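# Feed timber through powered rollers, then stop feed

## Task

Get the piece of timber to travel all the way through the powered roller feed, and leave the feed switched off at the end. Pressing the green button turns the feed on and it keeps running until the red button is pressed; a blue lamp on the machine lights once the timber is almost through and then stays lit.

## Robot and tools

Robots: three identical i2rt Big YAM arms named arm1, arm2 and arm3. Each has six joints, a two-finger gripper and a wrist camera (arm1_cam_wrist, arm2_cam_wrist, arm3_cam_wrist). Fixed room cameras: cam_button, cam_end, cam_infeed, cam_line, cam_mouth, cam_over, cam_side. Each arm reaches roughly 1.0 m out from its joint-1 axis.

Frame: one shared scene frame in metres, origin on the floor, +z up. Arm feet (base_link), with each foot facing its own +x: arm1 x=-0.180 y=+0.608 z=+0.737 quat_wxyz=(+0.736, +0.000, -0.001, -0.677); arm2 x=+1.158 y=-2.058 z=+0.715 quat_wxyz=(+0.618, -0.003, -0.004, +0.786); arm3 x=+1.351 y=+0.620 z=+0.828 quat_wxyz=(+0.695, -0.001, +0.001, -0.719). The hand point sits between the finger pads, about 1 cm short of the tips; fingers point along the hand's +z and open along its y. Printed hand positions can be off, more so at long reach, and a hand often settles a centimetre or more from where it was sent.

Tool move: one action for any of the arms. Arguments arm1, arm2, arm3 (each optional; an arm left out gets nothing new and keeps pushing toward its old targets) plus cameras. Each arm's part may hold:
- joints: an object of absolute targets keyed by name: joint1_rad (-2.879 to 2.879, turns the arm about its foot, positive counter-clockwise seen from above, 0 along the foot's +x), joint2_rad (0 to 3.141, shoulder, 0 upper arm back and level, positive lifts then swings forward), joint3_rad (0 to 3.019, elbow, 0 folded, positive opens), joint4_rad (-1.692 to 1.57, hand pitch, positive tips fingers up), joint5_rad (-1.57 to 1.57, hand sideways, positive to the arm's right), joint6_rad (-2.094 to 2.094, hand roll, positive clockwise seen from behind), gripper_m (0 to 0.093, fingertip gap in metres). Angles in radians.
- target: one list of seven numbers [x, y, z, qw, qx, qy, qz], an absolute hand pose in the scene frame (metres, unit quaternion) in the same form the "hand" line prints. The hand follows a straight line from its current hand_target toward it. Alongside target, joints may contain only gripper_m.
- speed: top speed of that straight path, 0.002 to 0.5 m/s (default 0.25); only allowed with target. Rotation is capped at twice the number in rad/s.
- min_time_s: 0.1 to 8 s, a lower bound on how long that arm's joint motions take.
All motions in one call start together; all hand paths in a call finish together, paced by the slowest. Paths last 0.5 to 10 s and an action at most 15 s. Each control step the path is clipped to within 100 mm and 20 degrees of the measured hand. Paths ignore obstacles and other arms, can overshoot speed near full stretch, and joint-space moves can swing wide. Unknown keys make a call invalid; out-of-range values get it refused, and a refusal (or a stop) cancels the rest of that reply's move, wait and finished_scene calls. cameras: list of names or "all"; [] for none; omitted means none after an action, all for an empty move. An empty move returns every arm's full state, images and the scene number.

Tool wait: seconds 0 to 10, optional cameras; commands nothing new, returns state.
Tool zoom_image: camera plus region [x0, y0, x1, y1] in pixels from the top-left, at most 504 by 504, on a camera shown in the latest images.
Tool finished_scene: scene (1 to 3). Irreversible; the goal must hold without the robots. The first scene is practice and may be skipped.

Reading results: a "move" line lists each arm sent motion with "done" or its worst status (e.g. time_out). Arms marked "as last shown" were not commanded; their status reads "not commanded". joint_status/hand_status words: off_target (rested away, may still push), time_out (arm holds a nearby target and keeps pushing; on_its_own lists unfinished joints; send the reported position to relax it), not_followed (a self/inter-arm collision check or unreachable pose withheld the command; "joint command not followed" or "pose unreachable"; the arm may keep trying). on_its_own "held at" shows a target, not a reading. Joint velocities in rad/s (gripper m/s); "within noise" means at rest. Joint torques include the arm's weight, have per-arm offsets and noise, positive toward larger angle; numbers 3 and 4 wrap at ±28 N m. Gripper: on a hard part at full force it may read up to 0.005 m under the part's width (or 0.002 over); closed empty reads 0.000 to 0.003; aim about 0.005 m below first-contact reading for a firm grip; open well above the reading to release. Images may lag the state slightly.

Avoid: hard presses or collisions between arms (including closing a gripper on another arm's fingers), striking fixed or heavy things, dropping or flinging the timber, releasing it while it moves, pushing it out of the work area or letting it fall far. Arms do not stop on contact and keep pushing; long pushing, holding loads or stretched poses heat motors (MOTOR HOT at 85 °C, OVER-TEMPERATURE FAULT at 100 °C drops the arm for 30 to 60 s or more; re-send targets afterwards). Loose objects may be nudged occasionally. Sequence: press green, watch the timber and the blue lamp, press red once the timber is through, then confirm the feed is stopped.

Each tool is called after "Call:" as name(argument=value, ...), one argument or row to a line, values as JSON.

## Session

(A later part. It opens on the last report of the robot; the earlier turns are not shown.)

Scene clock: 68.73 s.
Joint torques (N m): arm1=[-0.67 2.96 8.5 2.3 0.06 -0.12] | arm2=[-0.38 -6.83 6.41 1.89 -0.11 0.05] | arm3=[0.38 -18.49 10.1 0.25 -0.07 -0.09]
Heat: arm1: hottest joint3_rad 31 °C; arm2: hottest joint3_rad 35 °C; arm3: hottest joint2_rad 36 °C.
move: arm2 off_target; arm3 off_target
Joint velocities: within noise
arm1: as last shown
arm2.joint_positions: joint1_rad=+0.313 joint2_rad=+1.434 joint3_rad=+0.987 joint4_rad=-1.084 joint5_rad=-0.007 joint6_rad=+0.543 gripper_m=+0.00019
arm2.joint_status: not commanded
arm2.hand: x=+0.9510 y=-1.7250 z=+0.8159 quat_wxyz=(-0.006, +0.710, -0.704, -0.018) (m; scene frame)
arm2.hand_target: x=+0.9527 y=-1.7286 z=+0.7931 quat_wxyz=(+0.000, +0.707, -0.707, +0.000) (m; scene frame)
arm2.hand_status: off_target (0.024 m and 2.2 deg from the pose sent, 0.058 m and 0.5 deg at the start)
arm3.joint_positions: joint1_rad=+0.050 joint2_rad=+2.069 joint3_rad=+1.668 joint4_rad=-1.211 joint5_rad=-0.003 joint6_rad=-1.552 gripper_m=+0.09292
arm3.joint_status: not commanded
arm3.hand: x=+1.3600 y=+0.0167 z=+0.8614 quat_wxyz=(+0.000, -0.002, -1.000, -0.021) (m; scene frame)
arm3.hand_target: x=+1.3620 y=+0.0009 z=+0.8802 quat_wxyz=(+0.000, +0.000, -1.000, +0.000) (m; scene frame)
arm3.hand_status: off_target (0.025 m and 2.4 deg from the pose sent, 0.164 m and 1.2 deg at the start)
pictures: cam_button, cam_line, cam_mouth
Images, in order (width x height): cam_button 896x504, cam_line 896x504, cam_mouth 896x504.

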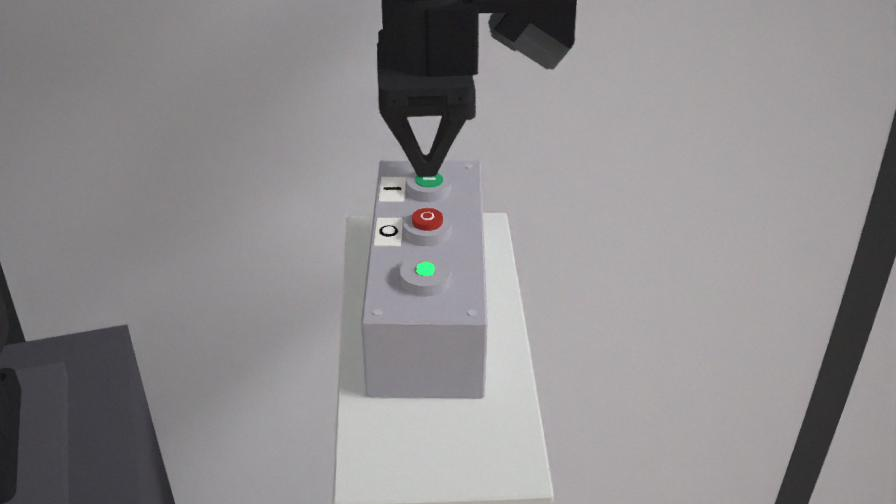

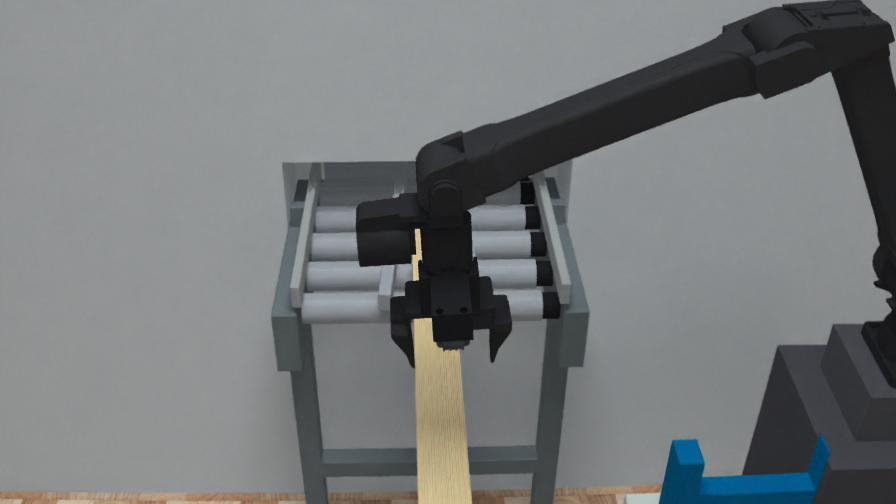

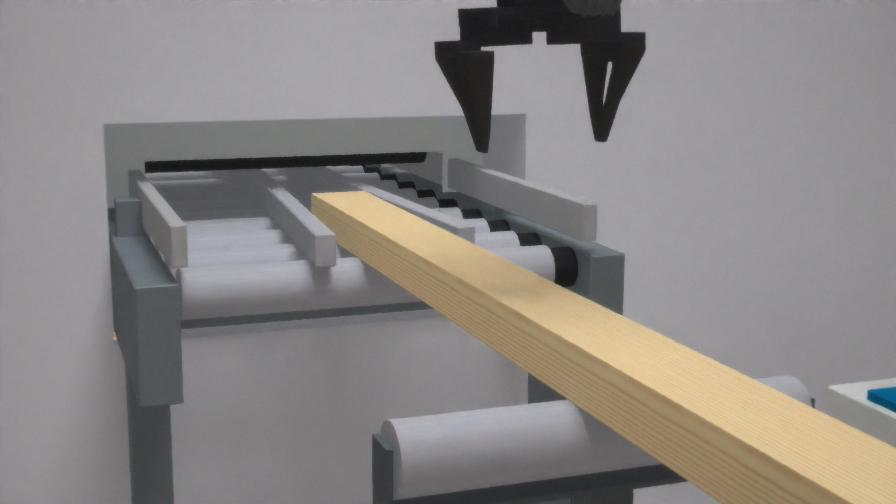

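Call:
move(
  arm2={"target": [0.9550, -1.729, 0.855, 0, 0.707, -0.707, 0], "speed": 0.15},
  cameras=["cam_mouth"],
)

Call:
move(
  arm1={"target": [-0.12, -0.03, 0.92, 0, 1, 0, 0], "speed": 0.25},
  arm2={"target": [1.013, -1.730, 0.840, 0, 0.707, -0.707, 0], "speed": 0.15},
  arm3={"target": [1.36, 0.22, 1.08, 0, 0, 1, 0], "speed": 0.2},
  cameras=["cam_button", "cam_mouth", "cam_over", "arm1_cam_wrist"],
)

Call:
zoom_image(
  camera="cam_button",
  region=[300, 80, 552, 280],
)

Scene clock: 72.47 s.
Joint torques (N m): arm1=[-0.67 2.96 8.49 2.3 0.06 -0.12] | arm2=[-0.85 -10.4 11.25 0.1 -0.13 0] | arm3=[0.32 -17.55 10.28 0.5 -0.11 0.03]
Heat: arm1: hottest joint3_rad 32 °C; arm2: hottest joint3_rad 35 °C; arm3: hottest joint2_rad 36 °C.
move: arm2 off_target
Joint velocities: within noise
arm1, arm3: as last shown
arm2.joint_positions: joint1_rad=+0.313 joint2_rad=+1.404 joint3_rad=+1.024 joint4_rad=-1.219 joint5_rad=-0.007 joint6_rad=+0.543 gripper_m=+0.00019
arm2.joint_status: not commanded
arm2.hand: x=+0.9602 y=-1.7405 z=+0.8397 quat_wxyz=(+0.002, +0.710, -0.705, +0.015) (m; scene frame)
arm2.hand_target: x=+0.9553 y=-1.7294 z=+0.8550 quat_wxyz=(+0.000, +0.707, -0.707, +0.000) (m; scene frame)
arm2.hand_status: off_target (0.020 m and 1.8 deg from the pose sent, 0.040 m and 2.2 deg at the start)
pictures: cam_mouth
Images, in order (width x height): cam_mouth 896x504.

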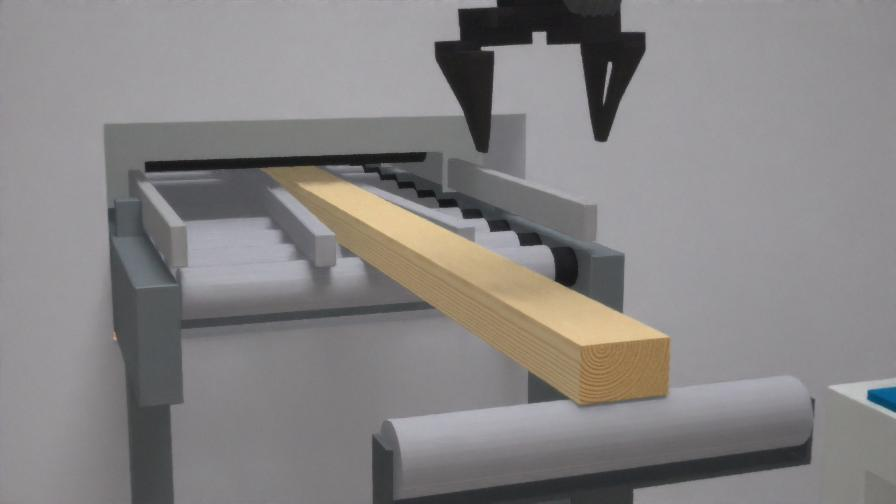

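Scene clock: 76.97 s.
Joint torques (N m): arm1=[-1.2 -19.49 13.03 0.1 0.03 0.05] | arm2=[-1.26 -9.76 7.91 1.24 -0.12 -0.12] | arm3=[0.15 -10.17 7.08 0.64 -0.03 -0.01]
Heat: arm1: hottest joint3_rad 32 °C; arm2: hottest joint3_rad 35 °C; arm3: hottest joint2_rad 36 °C.
move: arm1 off_target; arm2 done; arm3 done
Joint velocities: within noise
arm1.joint_positions: joint1_rad=+0.016 joint2_rad=+2.041 joint3_rad=+1.989 joint4_rad=-1.550 joint5_rad=+0.004 joint6_rad=+1.652 gripper_m=+0.09396
arm1.joint_status: not commanded
arm1.hand: x=-0.1183 y=-0.0166 z=+0.9086 quat_wxyz=(+0.014, -1.000, -0.010, +0.003) (m; scene frame)
arm1.hand_target: x=-0.1201 y=-0.0293 z=+0.9200 quat_wxyz=(-0.001, -1.000, +0.000, +0.000) (m; scene frame)
arm1.hand_status: off_target (0.018 m and 2.0 deg from the pose sent, 0.651 m and 98.8 deg at the start)
arm2.joint_positions: joint1_rad=+0.181 joint2_rad=+1.354 joint3_rad=+0.969 joint4_rad=-1.203 joint5_rad=-0.007 joint6_rad=+0.419 gripper_m=+0.00019
arm2.joint_status: not commanded
arm2.hand: x=+1.0109 y=-1.7331 z=+0.8383 quat_wxyz=(+0.002, +0.707, -0.707, +0.009) (m; scene frame)
arm2.hand_target: x=+1.0130 y=-1.7300 z=+0.8400 quat_wxyz=(+0.000, +0.707, -0.707, +0.000) (m; scene frame)
arm2.hand_status: done (0.004 m and 1.1 deg from the pose sent, 0.054 m and 1.8 deg at the start)
arm3.joint_positions: joint1_rad=+0.050 joint2_rad=+1.393 joint3_rad=+1.356 joint4_rad=-1.524 joint5_rad=-0.003 joint6_rad=-1.552 gripper_m=+0.09292
arm3.joint_status: not commanded
arm3.hand: x=+1.3577 y=+0.2146 z=+1.0807 quat_wxyz=(+0.000, -0.002, -1.000, +0.005) (m; scene frame)
arm3.hand_target: x=+1.3600 y=+0.2199 z=+1.0800 quat_wxyz=(+0.000, +0.000, -1.000, +0.000) (m; scene frame)
arm3.hand_status: done (0.006 m and 0.6 deg from the pose sent, 0.298 m and 2.4 deg at the start)
pictures: arm1_cam_wrist, cam_button, cam_mouth, cam_over
Images, in order (width x height): arm1_cam_wrist 672x504, cam_button 896x504, cam_mouth 896x504, cam_over 896x504.

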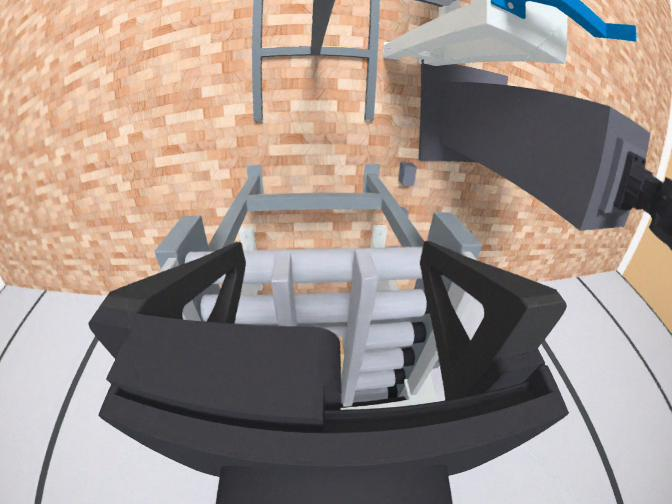

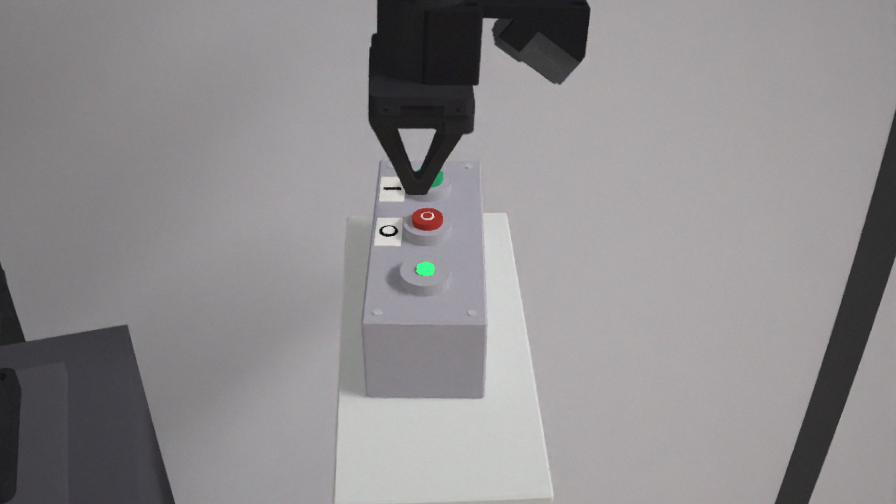

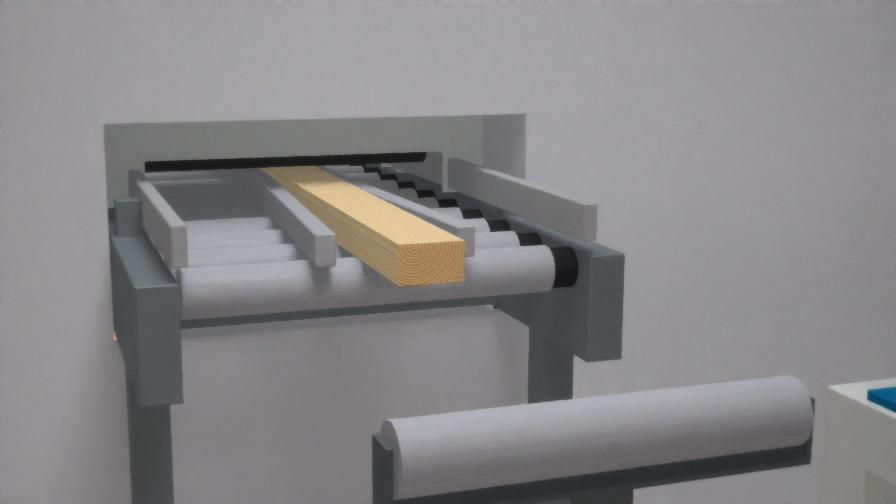

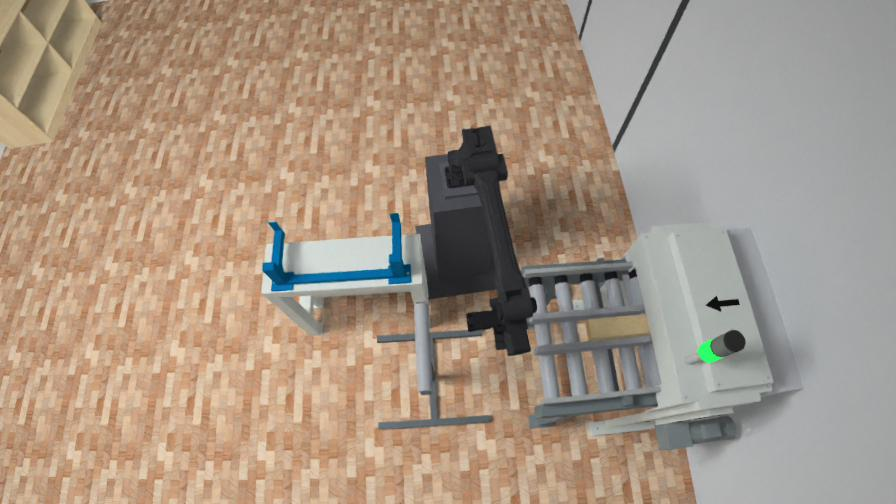

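Scaled by 2.000 from the camera's 896x504 image, which has a finer 1280x720 frame.

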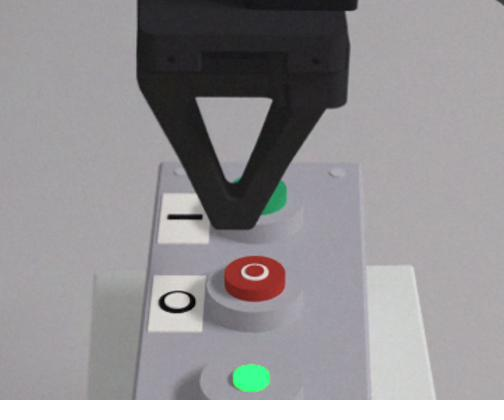

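Call:
wait(
  seconds=2.5,
  cameras=["cam_over"],
)

Call:
move(
  arm1={"target": [-0.12, -0.03, 0.84, 0, 1, 0, 0], "speed": 0.15},
  cameras=["cam_over", "arm1_cam_wrist"],
)

Scene clock: 82.43 s.
Joint torques (N m): arm1=[-1.2 -19.6 13.05 0.12 0.03 0.06] | arm2=[-1.2 -9.82 7.87 1.2 -0.12 -0.11] | arm3=[0.26 -10.29 7.06 0.7 -0.05 -0.02]
Heat: arm1: hottest joint3_rad 32 °C; arm2: hottest joint3_rad 35 °C; arm3: hottest joint2_rad 36 °C.
Joint velocities: within noise
arm1.joint_positions: joint1_rad=+0.016 joint2_rad=+2.041 joint3_rad=+1.989 joint4_rad=-1.551 joint5_rad=+0.004 joint6_rad=+1.652 gripper_m=+0.09396
arm1.joint_status: not commanded
arm1.hand: x=-0.1183 y=-0.0165 z=+0.9086 quat_wxyz=(+0.015, -1.000, -0.010, +0.003) (m; scene frame)
arm1.hand_target: x=-0.1201 y=-0.0293 z=+0.9200 quat_wxyz=(-0.001, -1.000, +0.000, +0.000) (m; scene frame)
arm1.hand_status: off_target (0.018 m and 2.0 deg from the pose sent, 0.651 m and 98.8 deg at the start)
arm2.joint_positions: joint1_rad=+0.181 joint2_rad=+1.354 joint3_rad=+0.969 joint4_rad=-1.203 joint5_rad=-0.007 joint6_rad=+0.419 gripper_m=+0.00019
arm2.joint_status: not commanded
arm2.hand: x=+1.0109 y=-1.7331 z=+0.8383 quat_wxyz=(+0.002, +0.707, -0.707, +0.009) (m; scene frame)
arm2.hand_target: x=+1.0130 y=-1.7300 z=+0.8400 quat_wxyz=(+0.000, +0.707, -0.707, +0.000) (m; scene frame)
arm2.hand_status: done (0.004 m and 1.1 deg from the pose sent, 0.054 m and 1.8 deg at the start)
arm3.joint_positions: joint1_rad=+0.050 joint2_rad=+1.393 joint3_rad=+1.356 joint4_rad=-1.524 joint5_rad=-0.003 joint6_rad=-1.552 gripper_m=+0.09292
arm3.joint_status: not commanded
arm3.hand: x=+1.3577 y=+0.2146 z=+1.0807 quat_wxyz=(+0.000, -0.002, -1.000, +0.005) (m; scene frame)
arm3.hand_target: x=+1.3600 y=+0.2199 z=+1.0800 quat_wxyz=(+0.000, +0.000, -1.000, +0.000) (m; scene frame)
arm3.hand_status: done (0.006 m and 0.6 deg from the pose sent, 0.298 m and 2.4 deg at the start)
wait: 2.50 s; at rest from the start
pictures: cam_over
Images, in order (width x height): cam_over 896x504.

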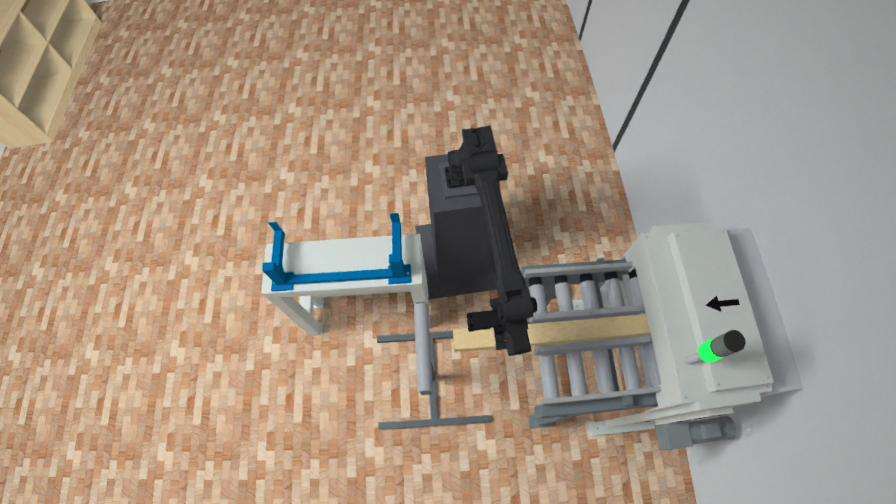

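Scene clock: 83.67 s.
Joint torques (N m): arm1=[-1.08 -20.01 8.72 0.8 0.04 0.06] | arm2=[-1.38 -9.93 7.94 1.21 -0.13 -0.12] | arm3=[0.67 -9.76 7.13 0.36 -0.05 0.01]
Heat: arm1: hottest joint3_rad 32 °C; arm2: hottest joint3_rad 35 °C; arm3: hottest joint2_rad 36 °C.
move: arm1 done
Joint velocities: within noise
arm1.joint_positions: joint1_rad=+0.016 joint2_rad=+2.071 joint3_rad=+1.876 joint4_rad=-1.378 joint5_rad=+0.004 joint6_rad=+1.652 gripper_m=+0.09396
arm1.joint_status: not commanded
arm1.hand: x=-0.1173 y=-0.0263 z=+0.8470 quat_wxyz=(+0.000, -1.000, -0.010, +0.001) (m; scene frame)
arm1.hand_target: x=-0.1201 y=-0.0298 z=+0.8399 quat_wxyz=(+0.000, -1.000, +0.000, +0.000) (m; scene frame)
arm1.hand_status: done (0.008 m and 1.1 deg from the pose sent, 0.070 m and 2.0 deg at the start)
arm2, arm3: as last shown
pictures: arm1_cam_wrist, cam_over
Images, in order (width x height): arm1_cam_wrist 672x504, cam_over 896x504.

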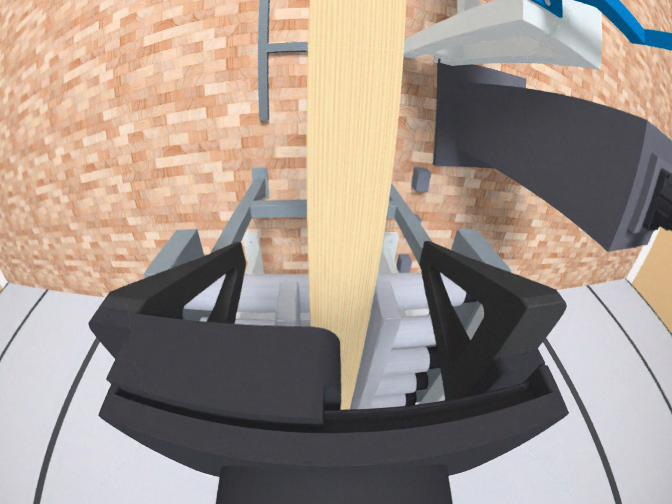

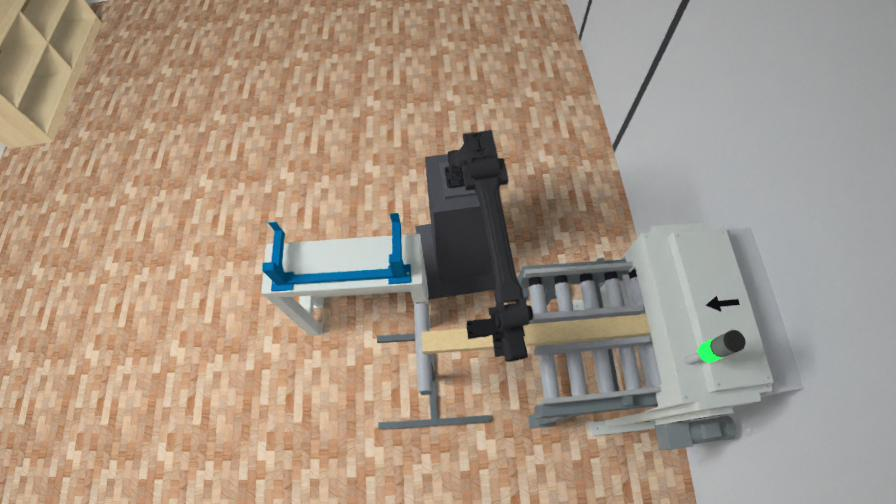

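Call:
move(
  arm1={"target": [-0.12, -0.022, 0.728, 0, 1, 0, 0], "speed": 0.12},
  cameras=["cam_over", "arm1_cam_wrist"],
)

Call:
wait(
  seconds=1.0,
  cameras=["cam_over", "cam_mouth"],
)

Scene clock: 88.10 s.
Joint torques (N m): arm1=[-1.08 -19.96 7.9 0.79 0.04 0.06] | arm2=[-1.38 -9.88 7.92 1.17 -0.12 -0.11] | arm3=[0.44 -9.76 6.87 0.23 -0.07 -0.03]
Heat: arm1: hottest joint3_rad 32 °C; arm2: hottest joint3_rad 35 °C; arm3: hottest joint2_rad 36 °C.
move: arm1 done
Joint velocities: within noise
arm1.joint_positions: joint1_rad=+0.016 joint2_rad=+2.149 joint3_rad=+1.705 joint4_rad=-1.124 joint5_rad=+0.004 joint6_rad=+1.653 gripper_m=+0.09396
arm1.joint_status: not commanded
arm1.hand: x=-0.1177 y=-0.0205 z=+0.7372 quat_wxyz=(-0.002, -1.000, -0.009, +0.001) (m; scene frame)
arm1.hand_target: x=-0.1200 y=-0.0219 z=+0.7281 quat_wxyz=(+0.000, -1.000, +0.000, +0.000) (m; scene frame)
arm1.hand_status: done (0.010 m and 1.1 deg from the pose sent, 0.119 m and 1.1 deg at the start)
arm2, arm3: as last shown
pictures: arm1_cam_wrist, cam_over
Images, in order (width x height): arm1_cam_wrist 672x504, cam_over 896x504.

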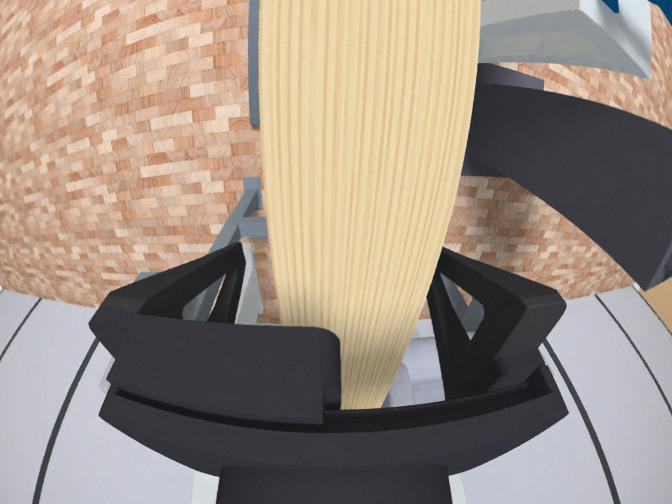

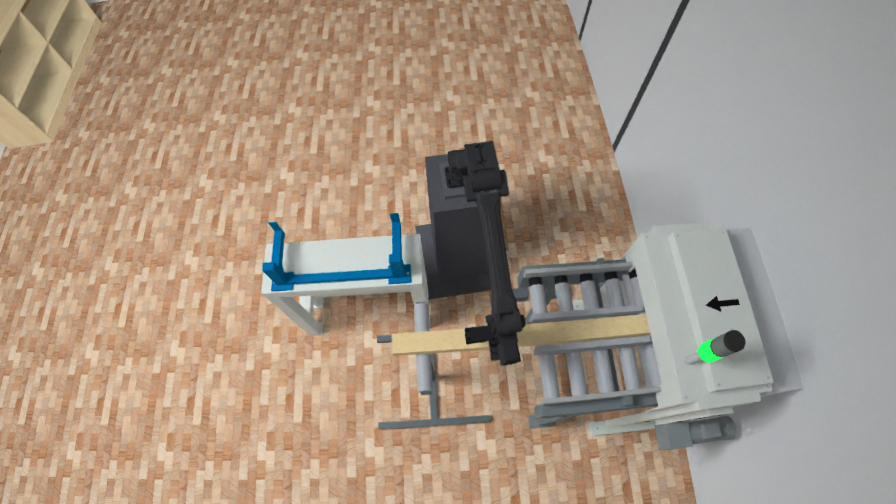

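Scene clock: 89.10 s.
Joint torques (N m): arm1=[-1.08 -19.72 7.9 0.8 0.04 0.06] | arm2=[-1.14 -9.88 7.91 1.24 -0.13 -0.12] | arm3=[0.32 -10.23 6.94 0.44 -0.11 0]
Heat: arm1: hottest joint3_rad 32 °C; arm2: hottest joint3_rad 35 °C; arm3: hottest joint2_rad 36 °C.
Joint velocities: within noise
arm1.joint_positions: joint1_rad=+0.016 joint2_rad=+2.149 joint3_rad=+1.705 joint4_rad=-1.124 joint5_rad=+0.004 joint6_rad=+1.653 gripper_m=+0.09396
arm1.joint_status: not commanded
arm1.hand: x=-0.1177 y=-0.0205 z=+0.7372 quat_wxyz=(-0.002, -1.000, -0.009, +0.001) (m; scene frame)
arm1.hand_target: x=-0.1200 y=-0.0219 z=+0.7281 quat_wxyz=(+0.000, -1.000, +0.000, +0.000) (m; scene frame)
arm1.hand_status: done (0.010 m and 1.1 deg from the pose sent, 0.119 m and 1.1 deg at the start)
arm2.joint_positions: joint1_rad=+0.181 joint2_rad=+1.354 joint3_rad=+0.969 joint4_rad=-1.203 joint5_rad=-0.007 joint6_rad=+0.419 gripper_m=+0.00019
arm2.joint_status: not commanded
arm2.hand: x=+1.0109 y=-1.7331 z=+0.8383 quat_wxyz=(+0.002, +0.707, -0.707, +0.009) (m; scene frame)
arm2.hand_target: x=+1.0130 y=-1.7300 z=+0.8400 quat_wxyz=(+0.000, +0.707, -0.707, +0.000) (m; scene frame)
arm2.hand_status: not commanded
arm3.joint_positions: joint1_rad=+0.050 joint2_rad=+1.393 joint3_rad=+1.356 joint4_rad=-1.524 joint5_rad=-0.003 joint6_rad=-1.552 gripper_m=+0.09292
arm3.joint_status: not commanded
arm3.hand: x=+1.3577 y=+0.2146 z=+1.0807 quat_wxyz=(+0.000, -0.002, -1.000, +0.005) (m; scene frame)
arm3.hand_target: x=+1.3600 y=+0.2199 z=+1.0800 quat_wxyz=(+0.000, +0.000, -1.000, +0.000) (m; scene frame)
arm3.hand_status: not commanded
wait: 1.00 s; at rest by 0.27 s
pictures: cam_mouth, cam_over
Images, in order (width x height): cam_mouth 896x504, cam_over 896x504.

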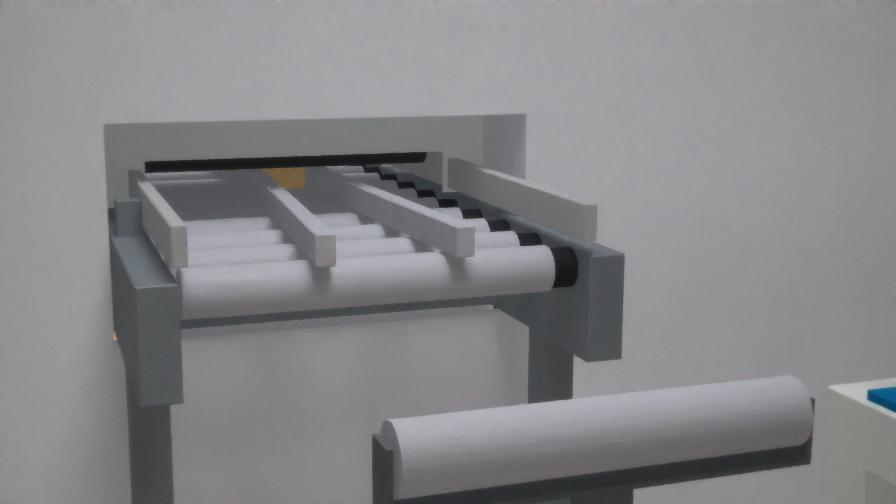

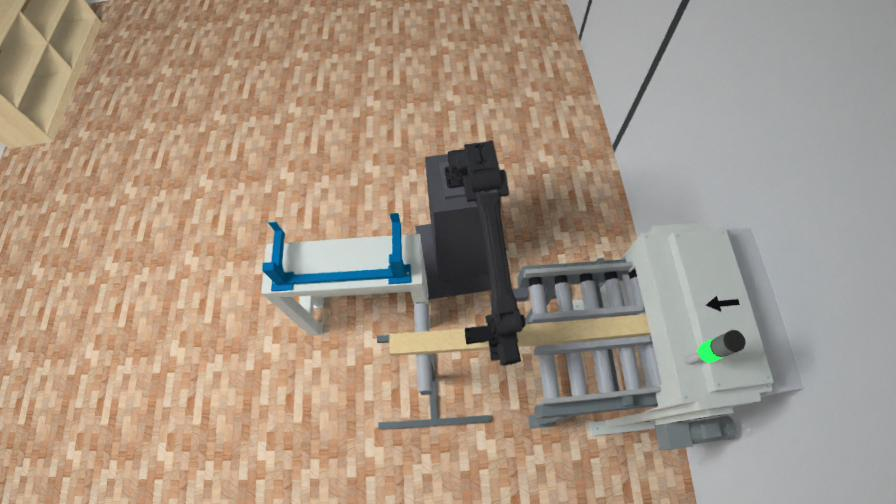

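Call:
move(
  arm1={"joints": {"gripper_m": 0.048}},
  cameras=["cam_over", "cam_mouth"],
)

Call:
move(
  arm1={"target": [-0.285, -0.022, 0.735, 0, 1, 0, 0], "speed": 0.12},
  cameras=["cam_over", "cam_mouth", "arm1_cam_wrist"],
)

Scene clock: 95.13 s.
Joint torques (N m): arm1=[-0.85 -19.66 8.51 1.33 0.16 -0.01] | arm2=[-1.26 -9.93 7.9 1.2 -0.13 -0.12] | arm3=[0.44 -9.52 7.19 0.29 -0.06 -0.06]
Heat: arm1: hottest joint3_rad 32 °C; arm2: hottest joint3_rad 35 °C; arm3: hottest joint2_rad 36 °C.
move: arm1 off_target
Joint velocities: within noise
arm1.joint_positions: joint1_rad=+0.014 joint2_rad=+2.149 joint3_rad=+1.697 joint4_rad=-1.139 joint5_rad=+0.000 joint6_rad=+1.662 gripper_m=+0.06361
arm1.joint_status: gripper_m off_target (ended at +0.06364, target +0.04800)
arm1.hand: x=-0.1194 y=-0.0136 z=+0.7344 quat_wxyz=(+0.009, -1.000, -0.003, +0.000) (m; scene frame)
arm1.hand_target: x=-0.1199 y=-0.0219 z=+0.7281 quat_wxyz=(+0.000, -1.000, +0.000, +0.000) (m; scene frame)
arm1.hand_status: not commanded
arm2, arm3: as last shown
pictures: cam_mouth, cam_over
Images, in order (width x height): cam_mouth 896x504, cam_over 896x504.

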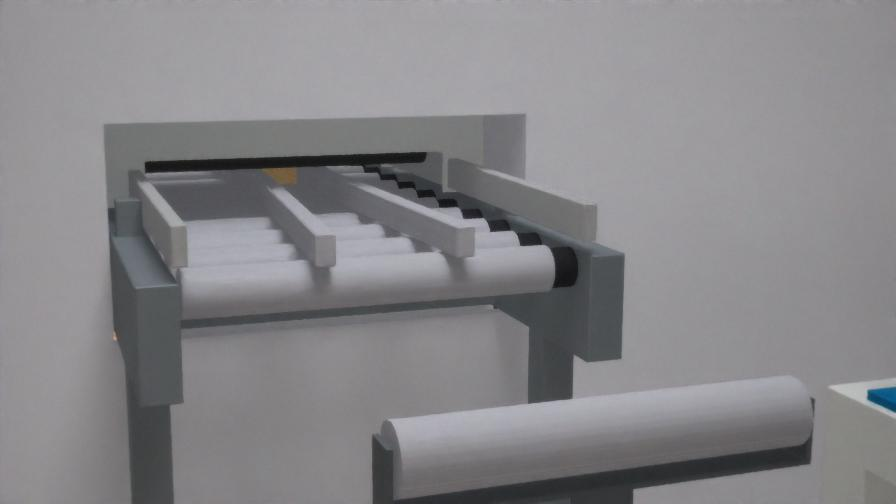

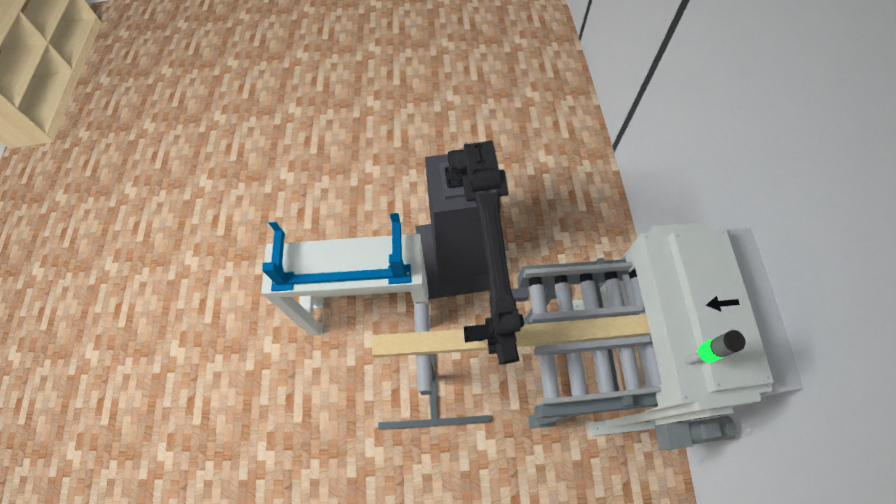

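Scene clock: 97.03 s.
Joint torques (N m): arm1=[-12.04 -21.36 7.12 0.83 1.9 -1.22] | arm2=[-1.2 -9.82 7.9 1.16 -0.12 -0.12] | arm3=[0.97 -10.11 7.23 0.35 -0.01 0.02]
Heat: arm1: hottest joint3_rad 32 °C; arm2: hottest joint3_rad 35 °C; arm3: hottest joint2_rad 36 °C.
move: arm1 off_target
Joint velocities: within noise
arm1.joint_positions: joint1_rad=-0.042 joint2_rad=+2.144 joint3_rad=+1.686 joint4_rad=-1.133 joint5_rad=-0.046 joint6_rad=+1.621 gripper_m=+0.06361
arm1.joint_status: not commanded
arm1.hand: x=-0.1463 y=-0.0132 z=+0.7338 quat_wxyz=(+0.010, -1.000, +0.005, -0.023) (m; scene frame)
arm1.hand_target: x=-0.2400 y=-0.0122 z=+0.7348 quat_wxyz=(+0.004, -1.000, +0.004, +0.002) (m; scene frame)
arm1.hand_status: off_target (0.139 m and 3.0 deg from the pose sent, 0.166 m and 1.1 deg at the start; pose on its path clipped on 28 of 57 steps)
arm2, arm3: as last shown
pictures: arm1_cam_wrist, cam_mouth, cam_over
Images, in order (width x height): arm1_cam_wrist 672x504, cam_mouth 896x504, cam_over 896x504.

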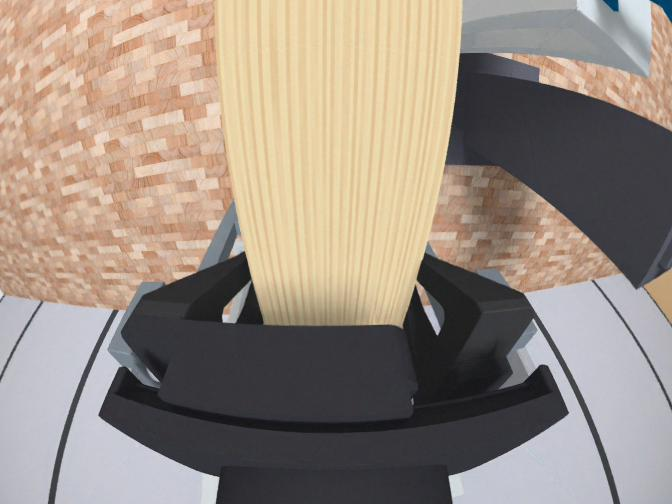

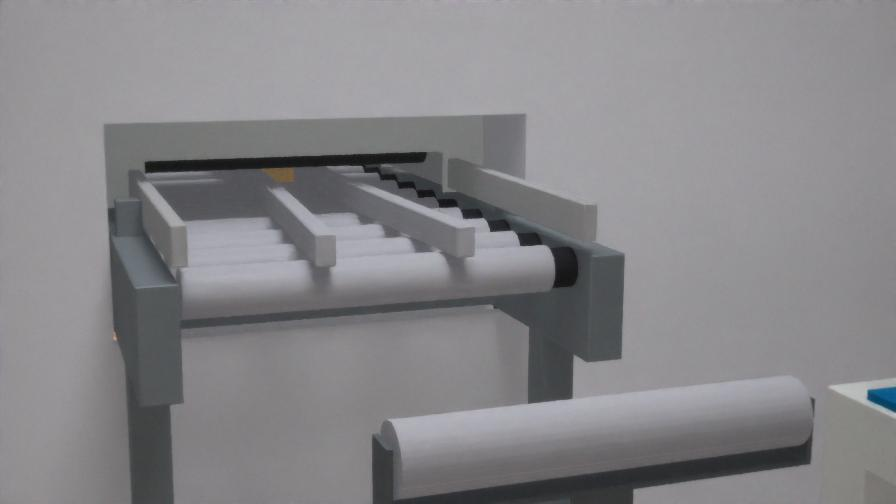

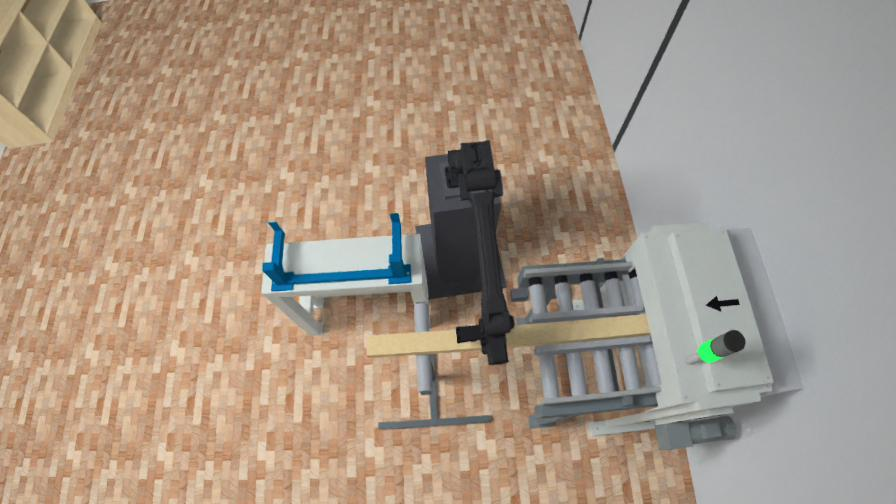

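Call:
wait(
  seconds=1.0,
  cameras=["cam_over", "cam_mouth", "cam_side"],
)

Scene clock: 103.77 s.
Joint torques (N m): arm1=[-4.84 -21.19 7.41 0.83 1.27 -0.46] | arm2=[-1.32 -10.05 7.92 1.2 -0.12 -0.13] | arm3=[0.44 -9.52 7.06 0.34 -0.09 -0.05]
Heat: arm1: hottest joint3_rad 32 °C; arm2: hottest joint3_rad 34 °C; arm3: hottest joint2_rad 35 °C.
Joint velocities: within noise
arm1.joint_positions: joint1_rad=-0.127 joint2_rad=+2.142 joint3_rad=+1.683 joint4_rad=-1.133 joint5_rad=-0.028 joint6_rad=+1.533 gripper_m=+0.06361
arm1.joint_status: not commanded
arm1.hand: x=-0.2024 y=-0.0127 z=+0.7339 quat_wxyz=(+0.009, -1.000, +0.003, -0.015) (m; scene frame)
arm1.hand_target: x=-0.2401 y=-0.0122 z=+0.7350 quat_wxyz=(+0.004, -1.000, +0.004, +0.002) (m; scene frame)
arm1.hand_status: off_target (0.083 m and 2.0 deg from the pose sent, 0.166 m and 1.1 deg at the start; pose on its path clipped on 28 of 57 steps)
arm2.joint_positions: joint1_rad=+0.181 joint2_rad=+1.354 joint3_rad=+0.969 joint4_rad=-1.203 joint5_rad=-0.007 joint6_rad=+0.419 gripper_m=+0.00019
arm2.joint_status: not commanded
arm2.hand: x=+1.0109 y=-1.7331 z=+0.8383 quat_wxyz=(+0.002, +0.707, -0.707, +0.009) (m; scene frame)
arm2.hand_target: x=+1.0130 y=-1.7300 z=+0.8400 quat_wxyz=(+0.000, +0.707, -0.707, +0.000) (m; scene frame)
arm2.hand_status: not commanded
arm3.joint_positions: joint1_rad=+0.050 joint2_rad=+1.393 joint3_rad=+1.356 joint4_rad=-1.524 joint5_rad=-0.003 joint6_rad=-1.552 gripper_m=+0.09292
arm3.joint_status: not commanded
arm3.hand: x=+1.3577 y=+0.2146 z=+1.0807 quat_wxyz=(+0.000, -0.002, -1.000, +0.005) (m; scene frame)
arm3.hand_target: x=+1.3600 y=+0.2199 z=+1.0800 quat_wxyz=(+0.000, +0.000, -1.000, +0.000) (m; scene frame)
arm3.hand_status: not commanded
wait: 1.00 s; at rest from the start
pictures: cam_mouth, cam_over, cam_side
Images, in order (width x height): cam_mouth 896x504, cam_over 896x504, cam_side 896x504.

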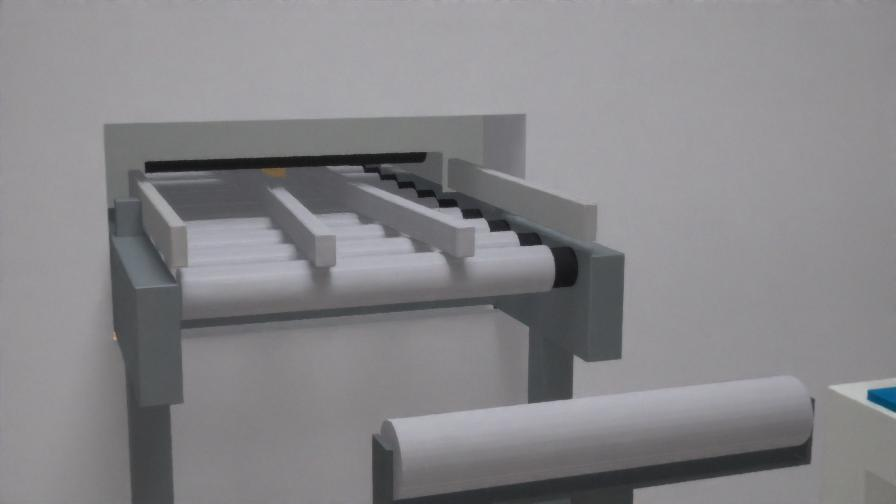

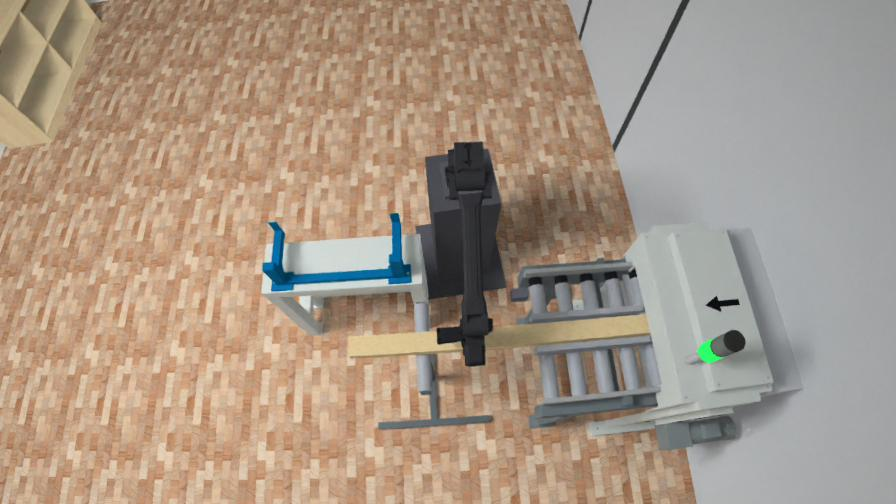

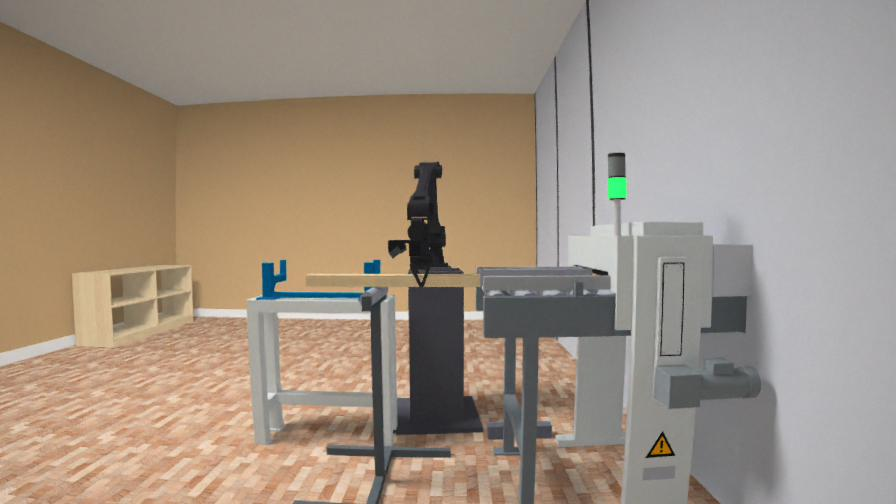

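Call:
move(
  arm1={"target": [-0.30, -0.020, 0.737, 0, 1, 0, 0], "speed": 0.1},
  cameras=["cam_over", "cam_mouth"],
)

Call:
wait(
  seconds=0.5,
  cameras=["cam_over", "cam_mouth"],
)

Scene clock: 108.00 s.
Joint torques (N m): arm1=[-1.73 -19.49 11.55 -0.14 0.46 -0.14] | arm2=[-1.08 -9.82 7.91 1.21 -0.14 -0.11] | arm3=[1.26 -9.7 6.89 0.39 -0.08 0]
Heat: arm1: hottest joint3_rad 32 °C; arm2: hottest joint3_rad 34 °C; arm3: hottest joint2_rad 35 °C.
move: arm1 off_target
Joint velocities: within noise
arm1.joint_positions: joint1_rad=-0.259 joint2_rad=+2.150 joint3_rad=+1.693 joint4_rad=-1.126 joint5_rad=-0.008 joint6_rad=+1.393 gripper_m=+0.06348
arm1.joint_status: not commanded
arm1.hand: x=-0.2879 y=-0.0089 z=+0.7325 quat_wxyz=(+0.004, -1.000, -0.001, -0.006) (m; scene frame)
arm1.hand_target: x=-0.3000 y=-0.0194 z=+0.7371 quat_wxyz=(-0.001, -1.000, +0.000, +0.000) (m; scene frame)
arm1.hand_status: off_target (0.017 m and 0.8 deg from the pose sent, 0.098 m and 2.0 deg at the start)
arm2, arm3: as last shown
pictures: cam_mouth, cam_over
Images, in order (width x height): cam_mouth 896x504, cam_over 896x504.

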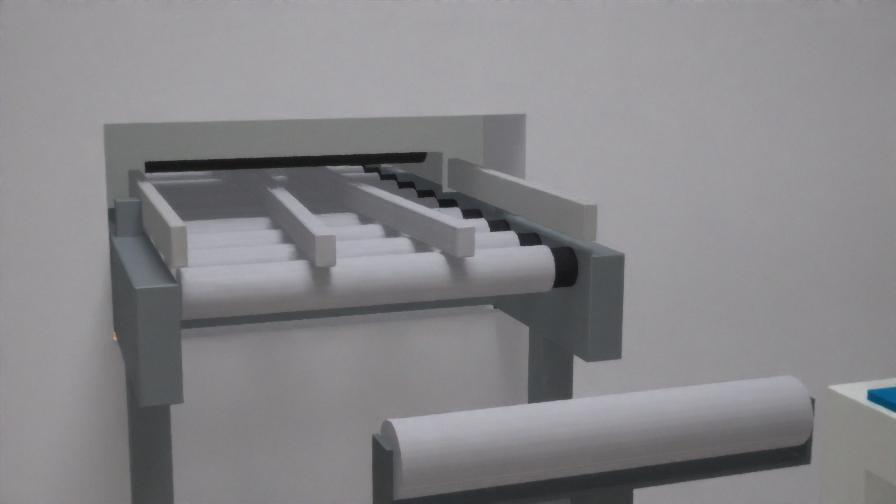

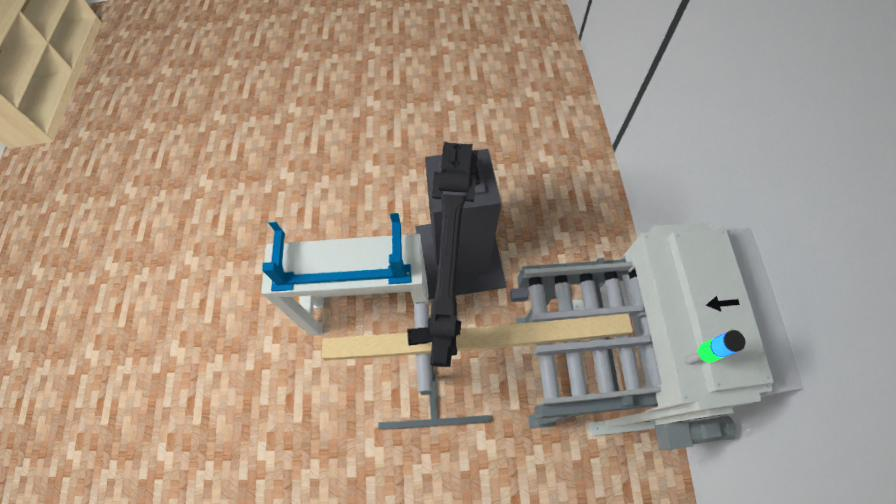

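Scene clock: 108.50 s.
Joint torques (N m): arm1=[-1.79 -19.49 11.54 -0.12 0.46 -0.14] | arm2=[-1.26 -9.82 7.92 1.18 -0.13 -0.13] | arm3=[0.62 -10.05 6.95 0.25 -0.07 0.02]
Heat: arm1: hottest joint3_rad 32 °C; arm2: hottest joint3_rad 34 °C; arm3: hottest joint2_rad 35 °C.
Joint velocities: within noise
arm1.joint_positions: joint1_rad=-0.259 joint2_rad=+2.150 joint3_rad=+1.693 joint4_rad=-1.126 joint5_rad=-0.008 joint6_rad=+1.393 gripper_m=+0.06348
arm1.joint_status: not commanded
arm1.hand: x=-0.2879 y=-0.0089 z=+0.7325 quat_wxyz=(+0.004, -1.000, -0.001, -0.006) (m; scene frame)
arm1.hand_target: x=-0.3000 y=-0.0194 z=+0.7371 quat_wxyz=(-0.001, -1.000, +0.000, +0.000) (m; scene frame)
arm1.hand_status: off_target (0.017 m and 0.8 deg from the pose sent, 0.098 m and 2.0 deg at the start)
arm2.joint_positions: joint1_rad=+0.181 joint2_rad=+1.354 joint3_rad=+0.969 joint4_rad=-1.203 joint5_rad=-0.007 joint6_rad=+0.419 gripper_m=+0.00019
arm2.joint_status: not commanded
arm2.hand: x=+1.0109 y=-1.7331 z=+0.8383 quat_wxyz=(+0.002, +0.707, -0.707, +0.009) (m; scene frame)
arm2.hand_target: x=+1.0130 y=-1.7300 z=+0.8400 quat_wxyz=(+0.000, +0.707, -0.707, +0.000) (m; scene frame)
arm2.hand_status: not commanded
arm3.joint_positions: joint1_rad=+0.050 joint2_rad=+1.393 joint3_rad=+1.356 joint4_rad=-1.524 joint5_rad=-0.003 joint6_rad=-1.552 gripper_m=+0.09292
arm3.joint_status: not commanded
arm3.hand: x=+1.3577 y=+0.2146 z=+1.0807 quat_wxyz=(+0.000, -0.002, -1.000, +0.005) (m; scene frame)
arm3.hand_target: x=+1.3600 y=+0.2199 z=+1.0800 quat_wxyz=(+0.000, +0.000, -1.000, +0.000) (m; scene frame)
arm3.hand_status: not commanded
wait: 0.50 s; at rest by 0.27 s
pictures: cam_mouth, cam_over
Images, in order (width x height): cam_mouth 896x504, cam_over 896x504.

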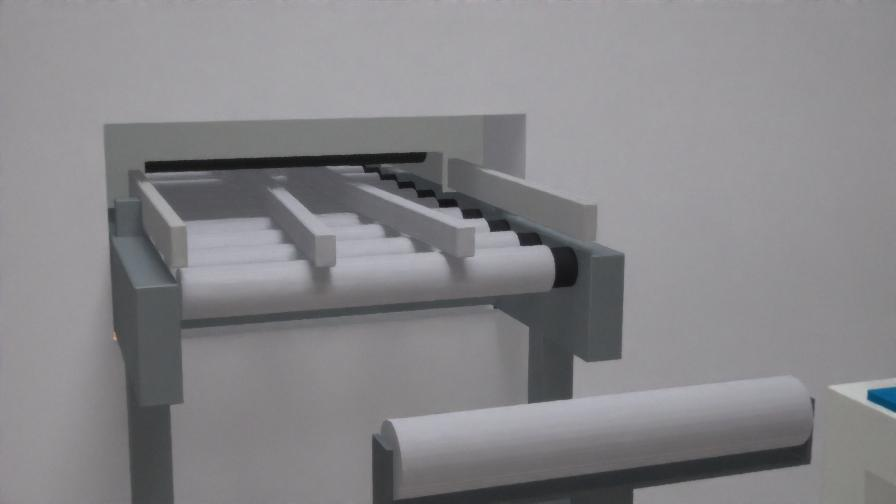

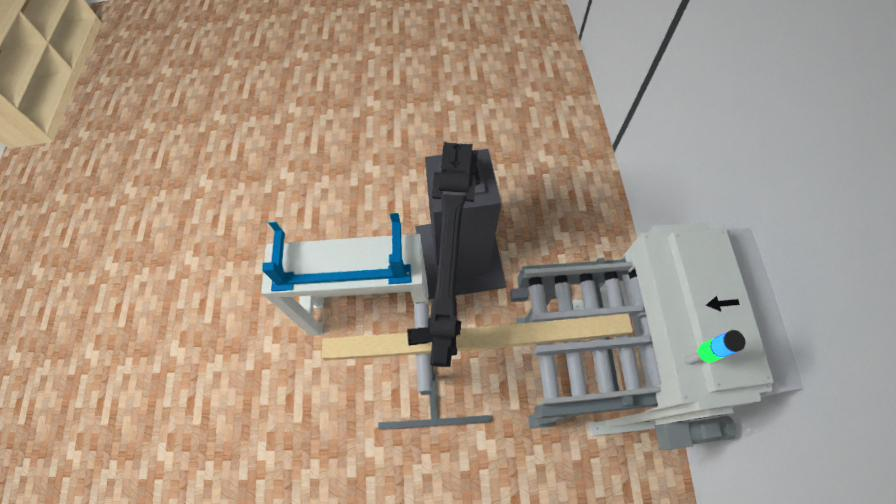

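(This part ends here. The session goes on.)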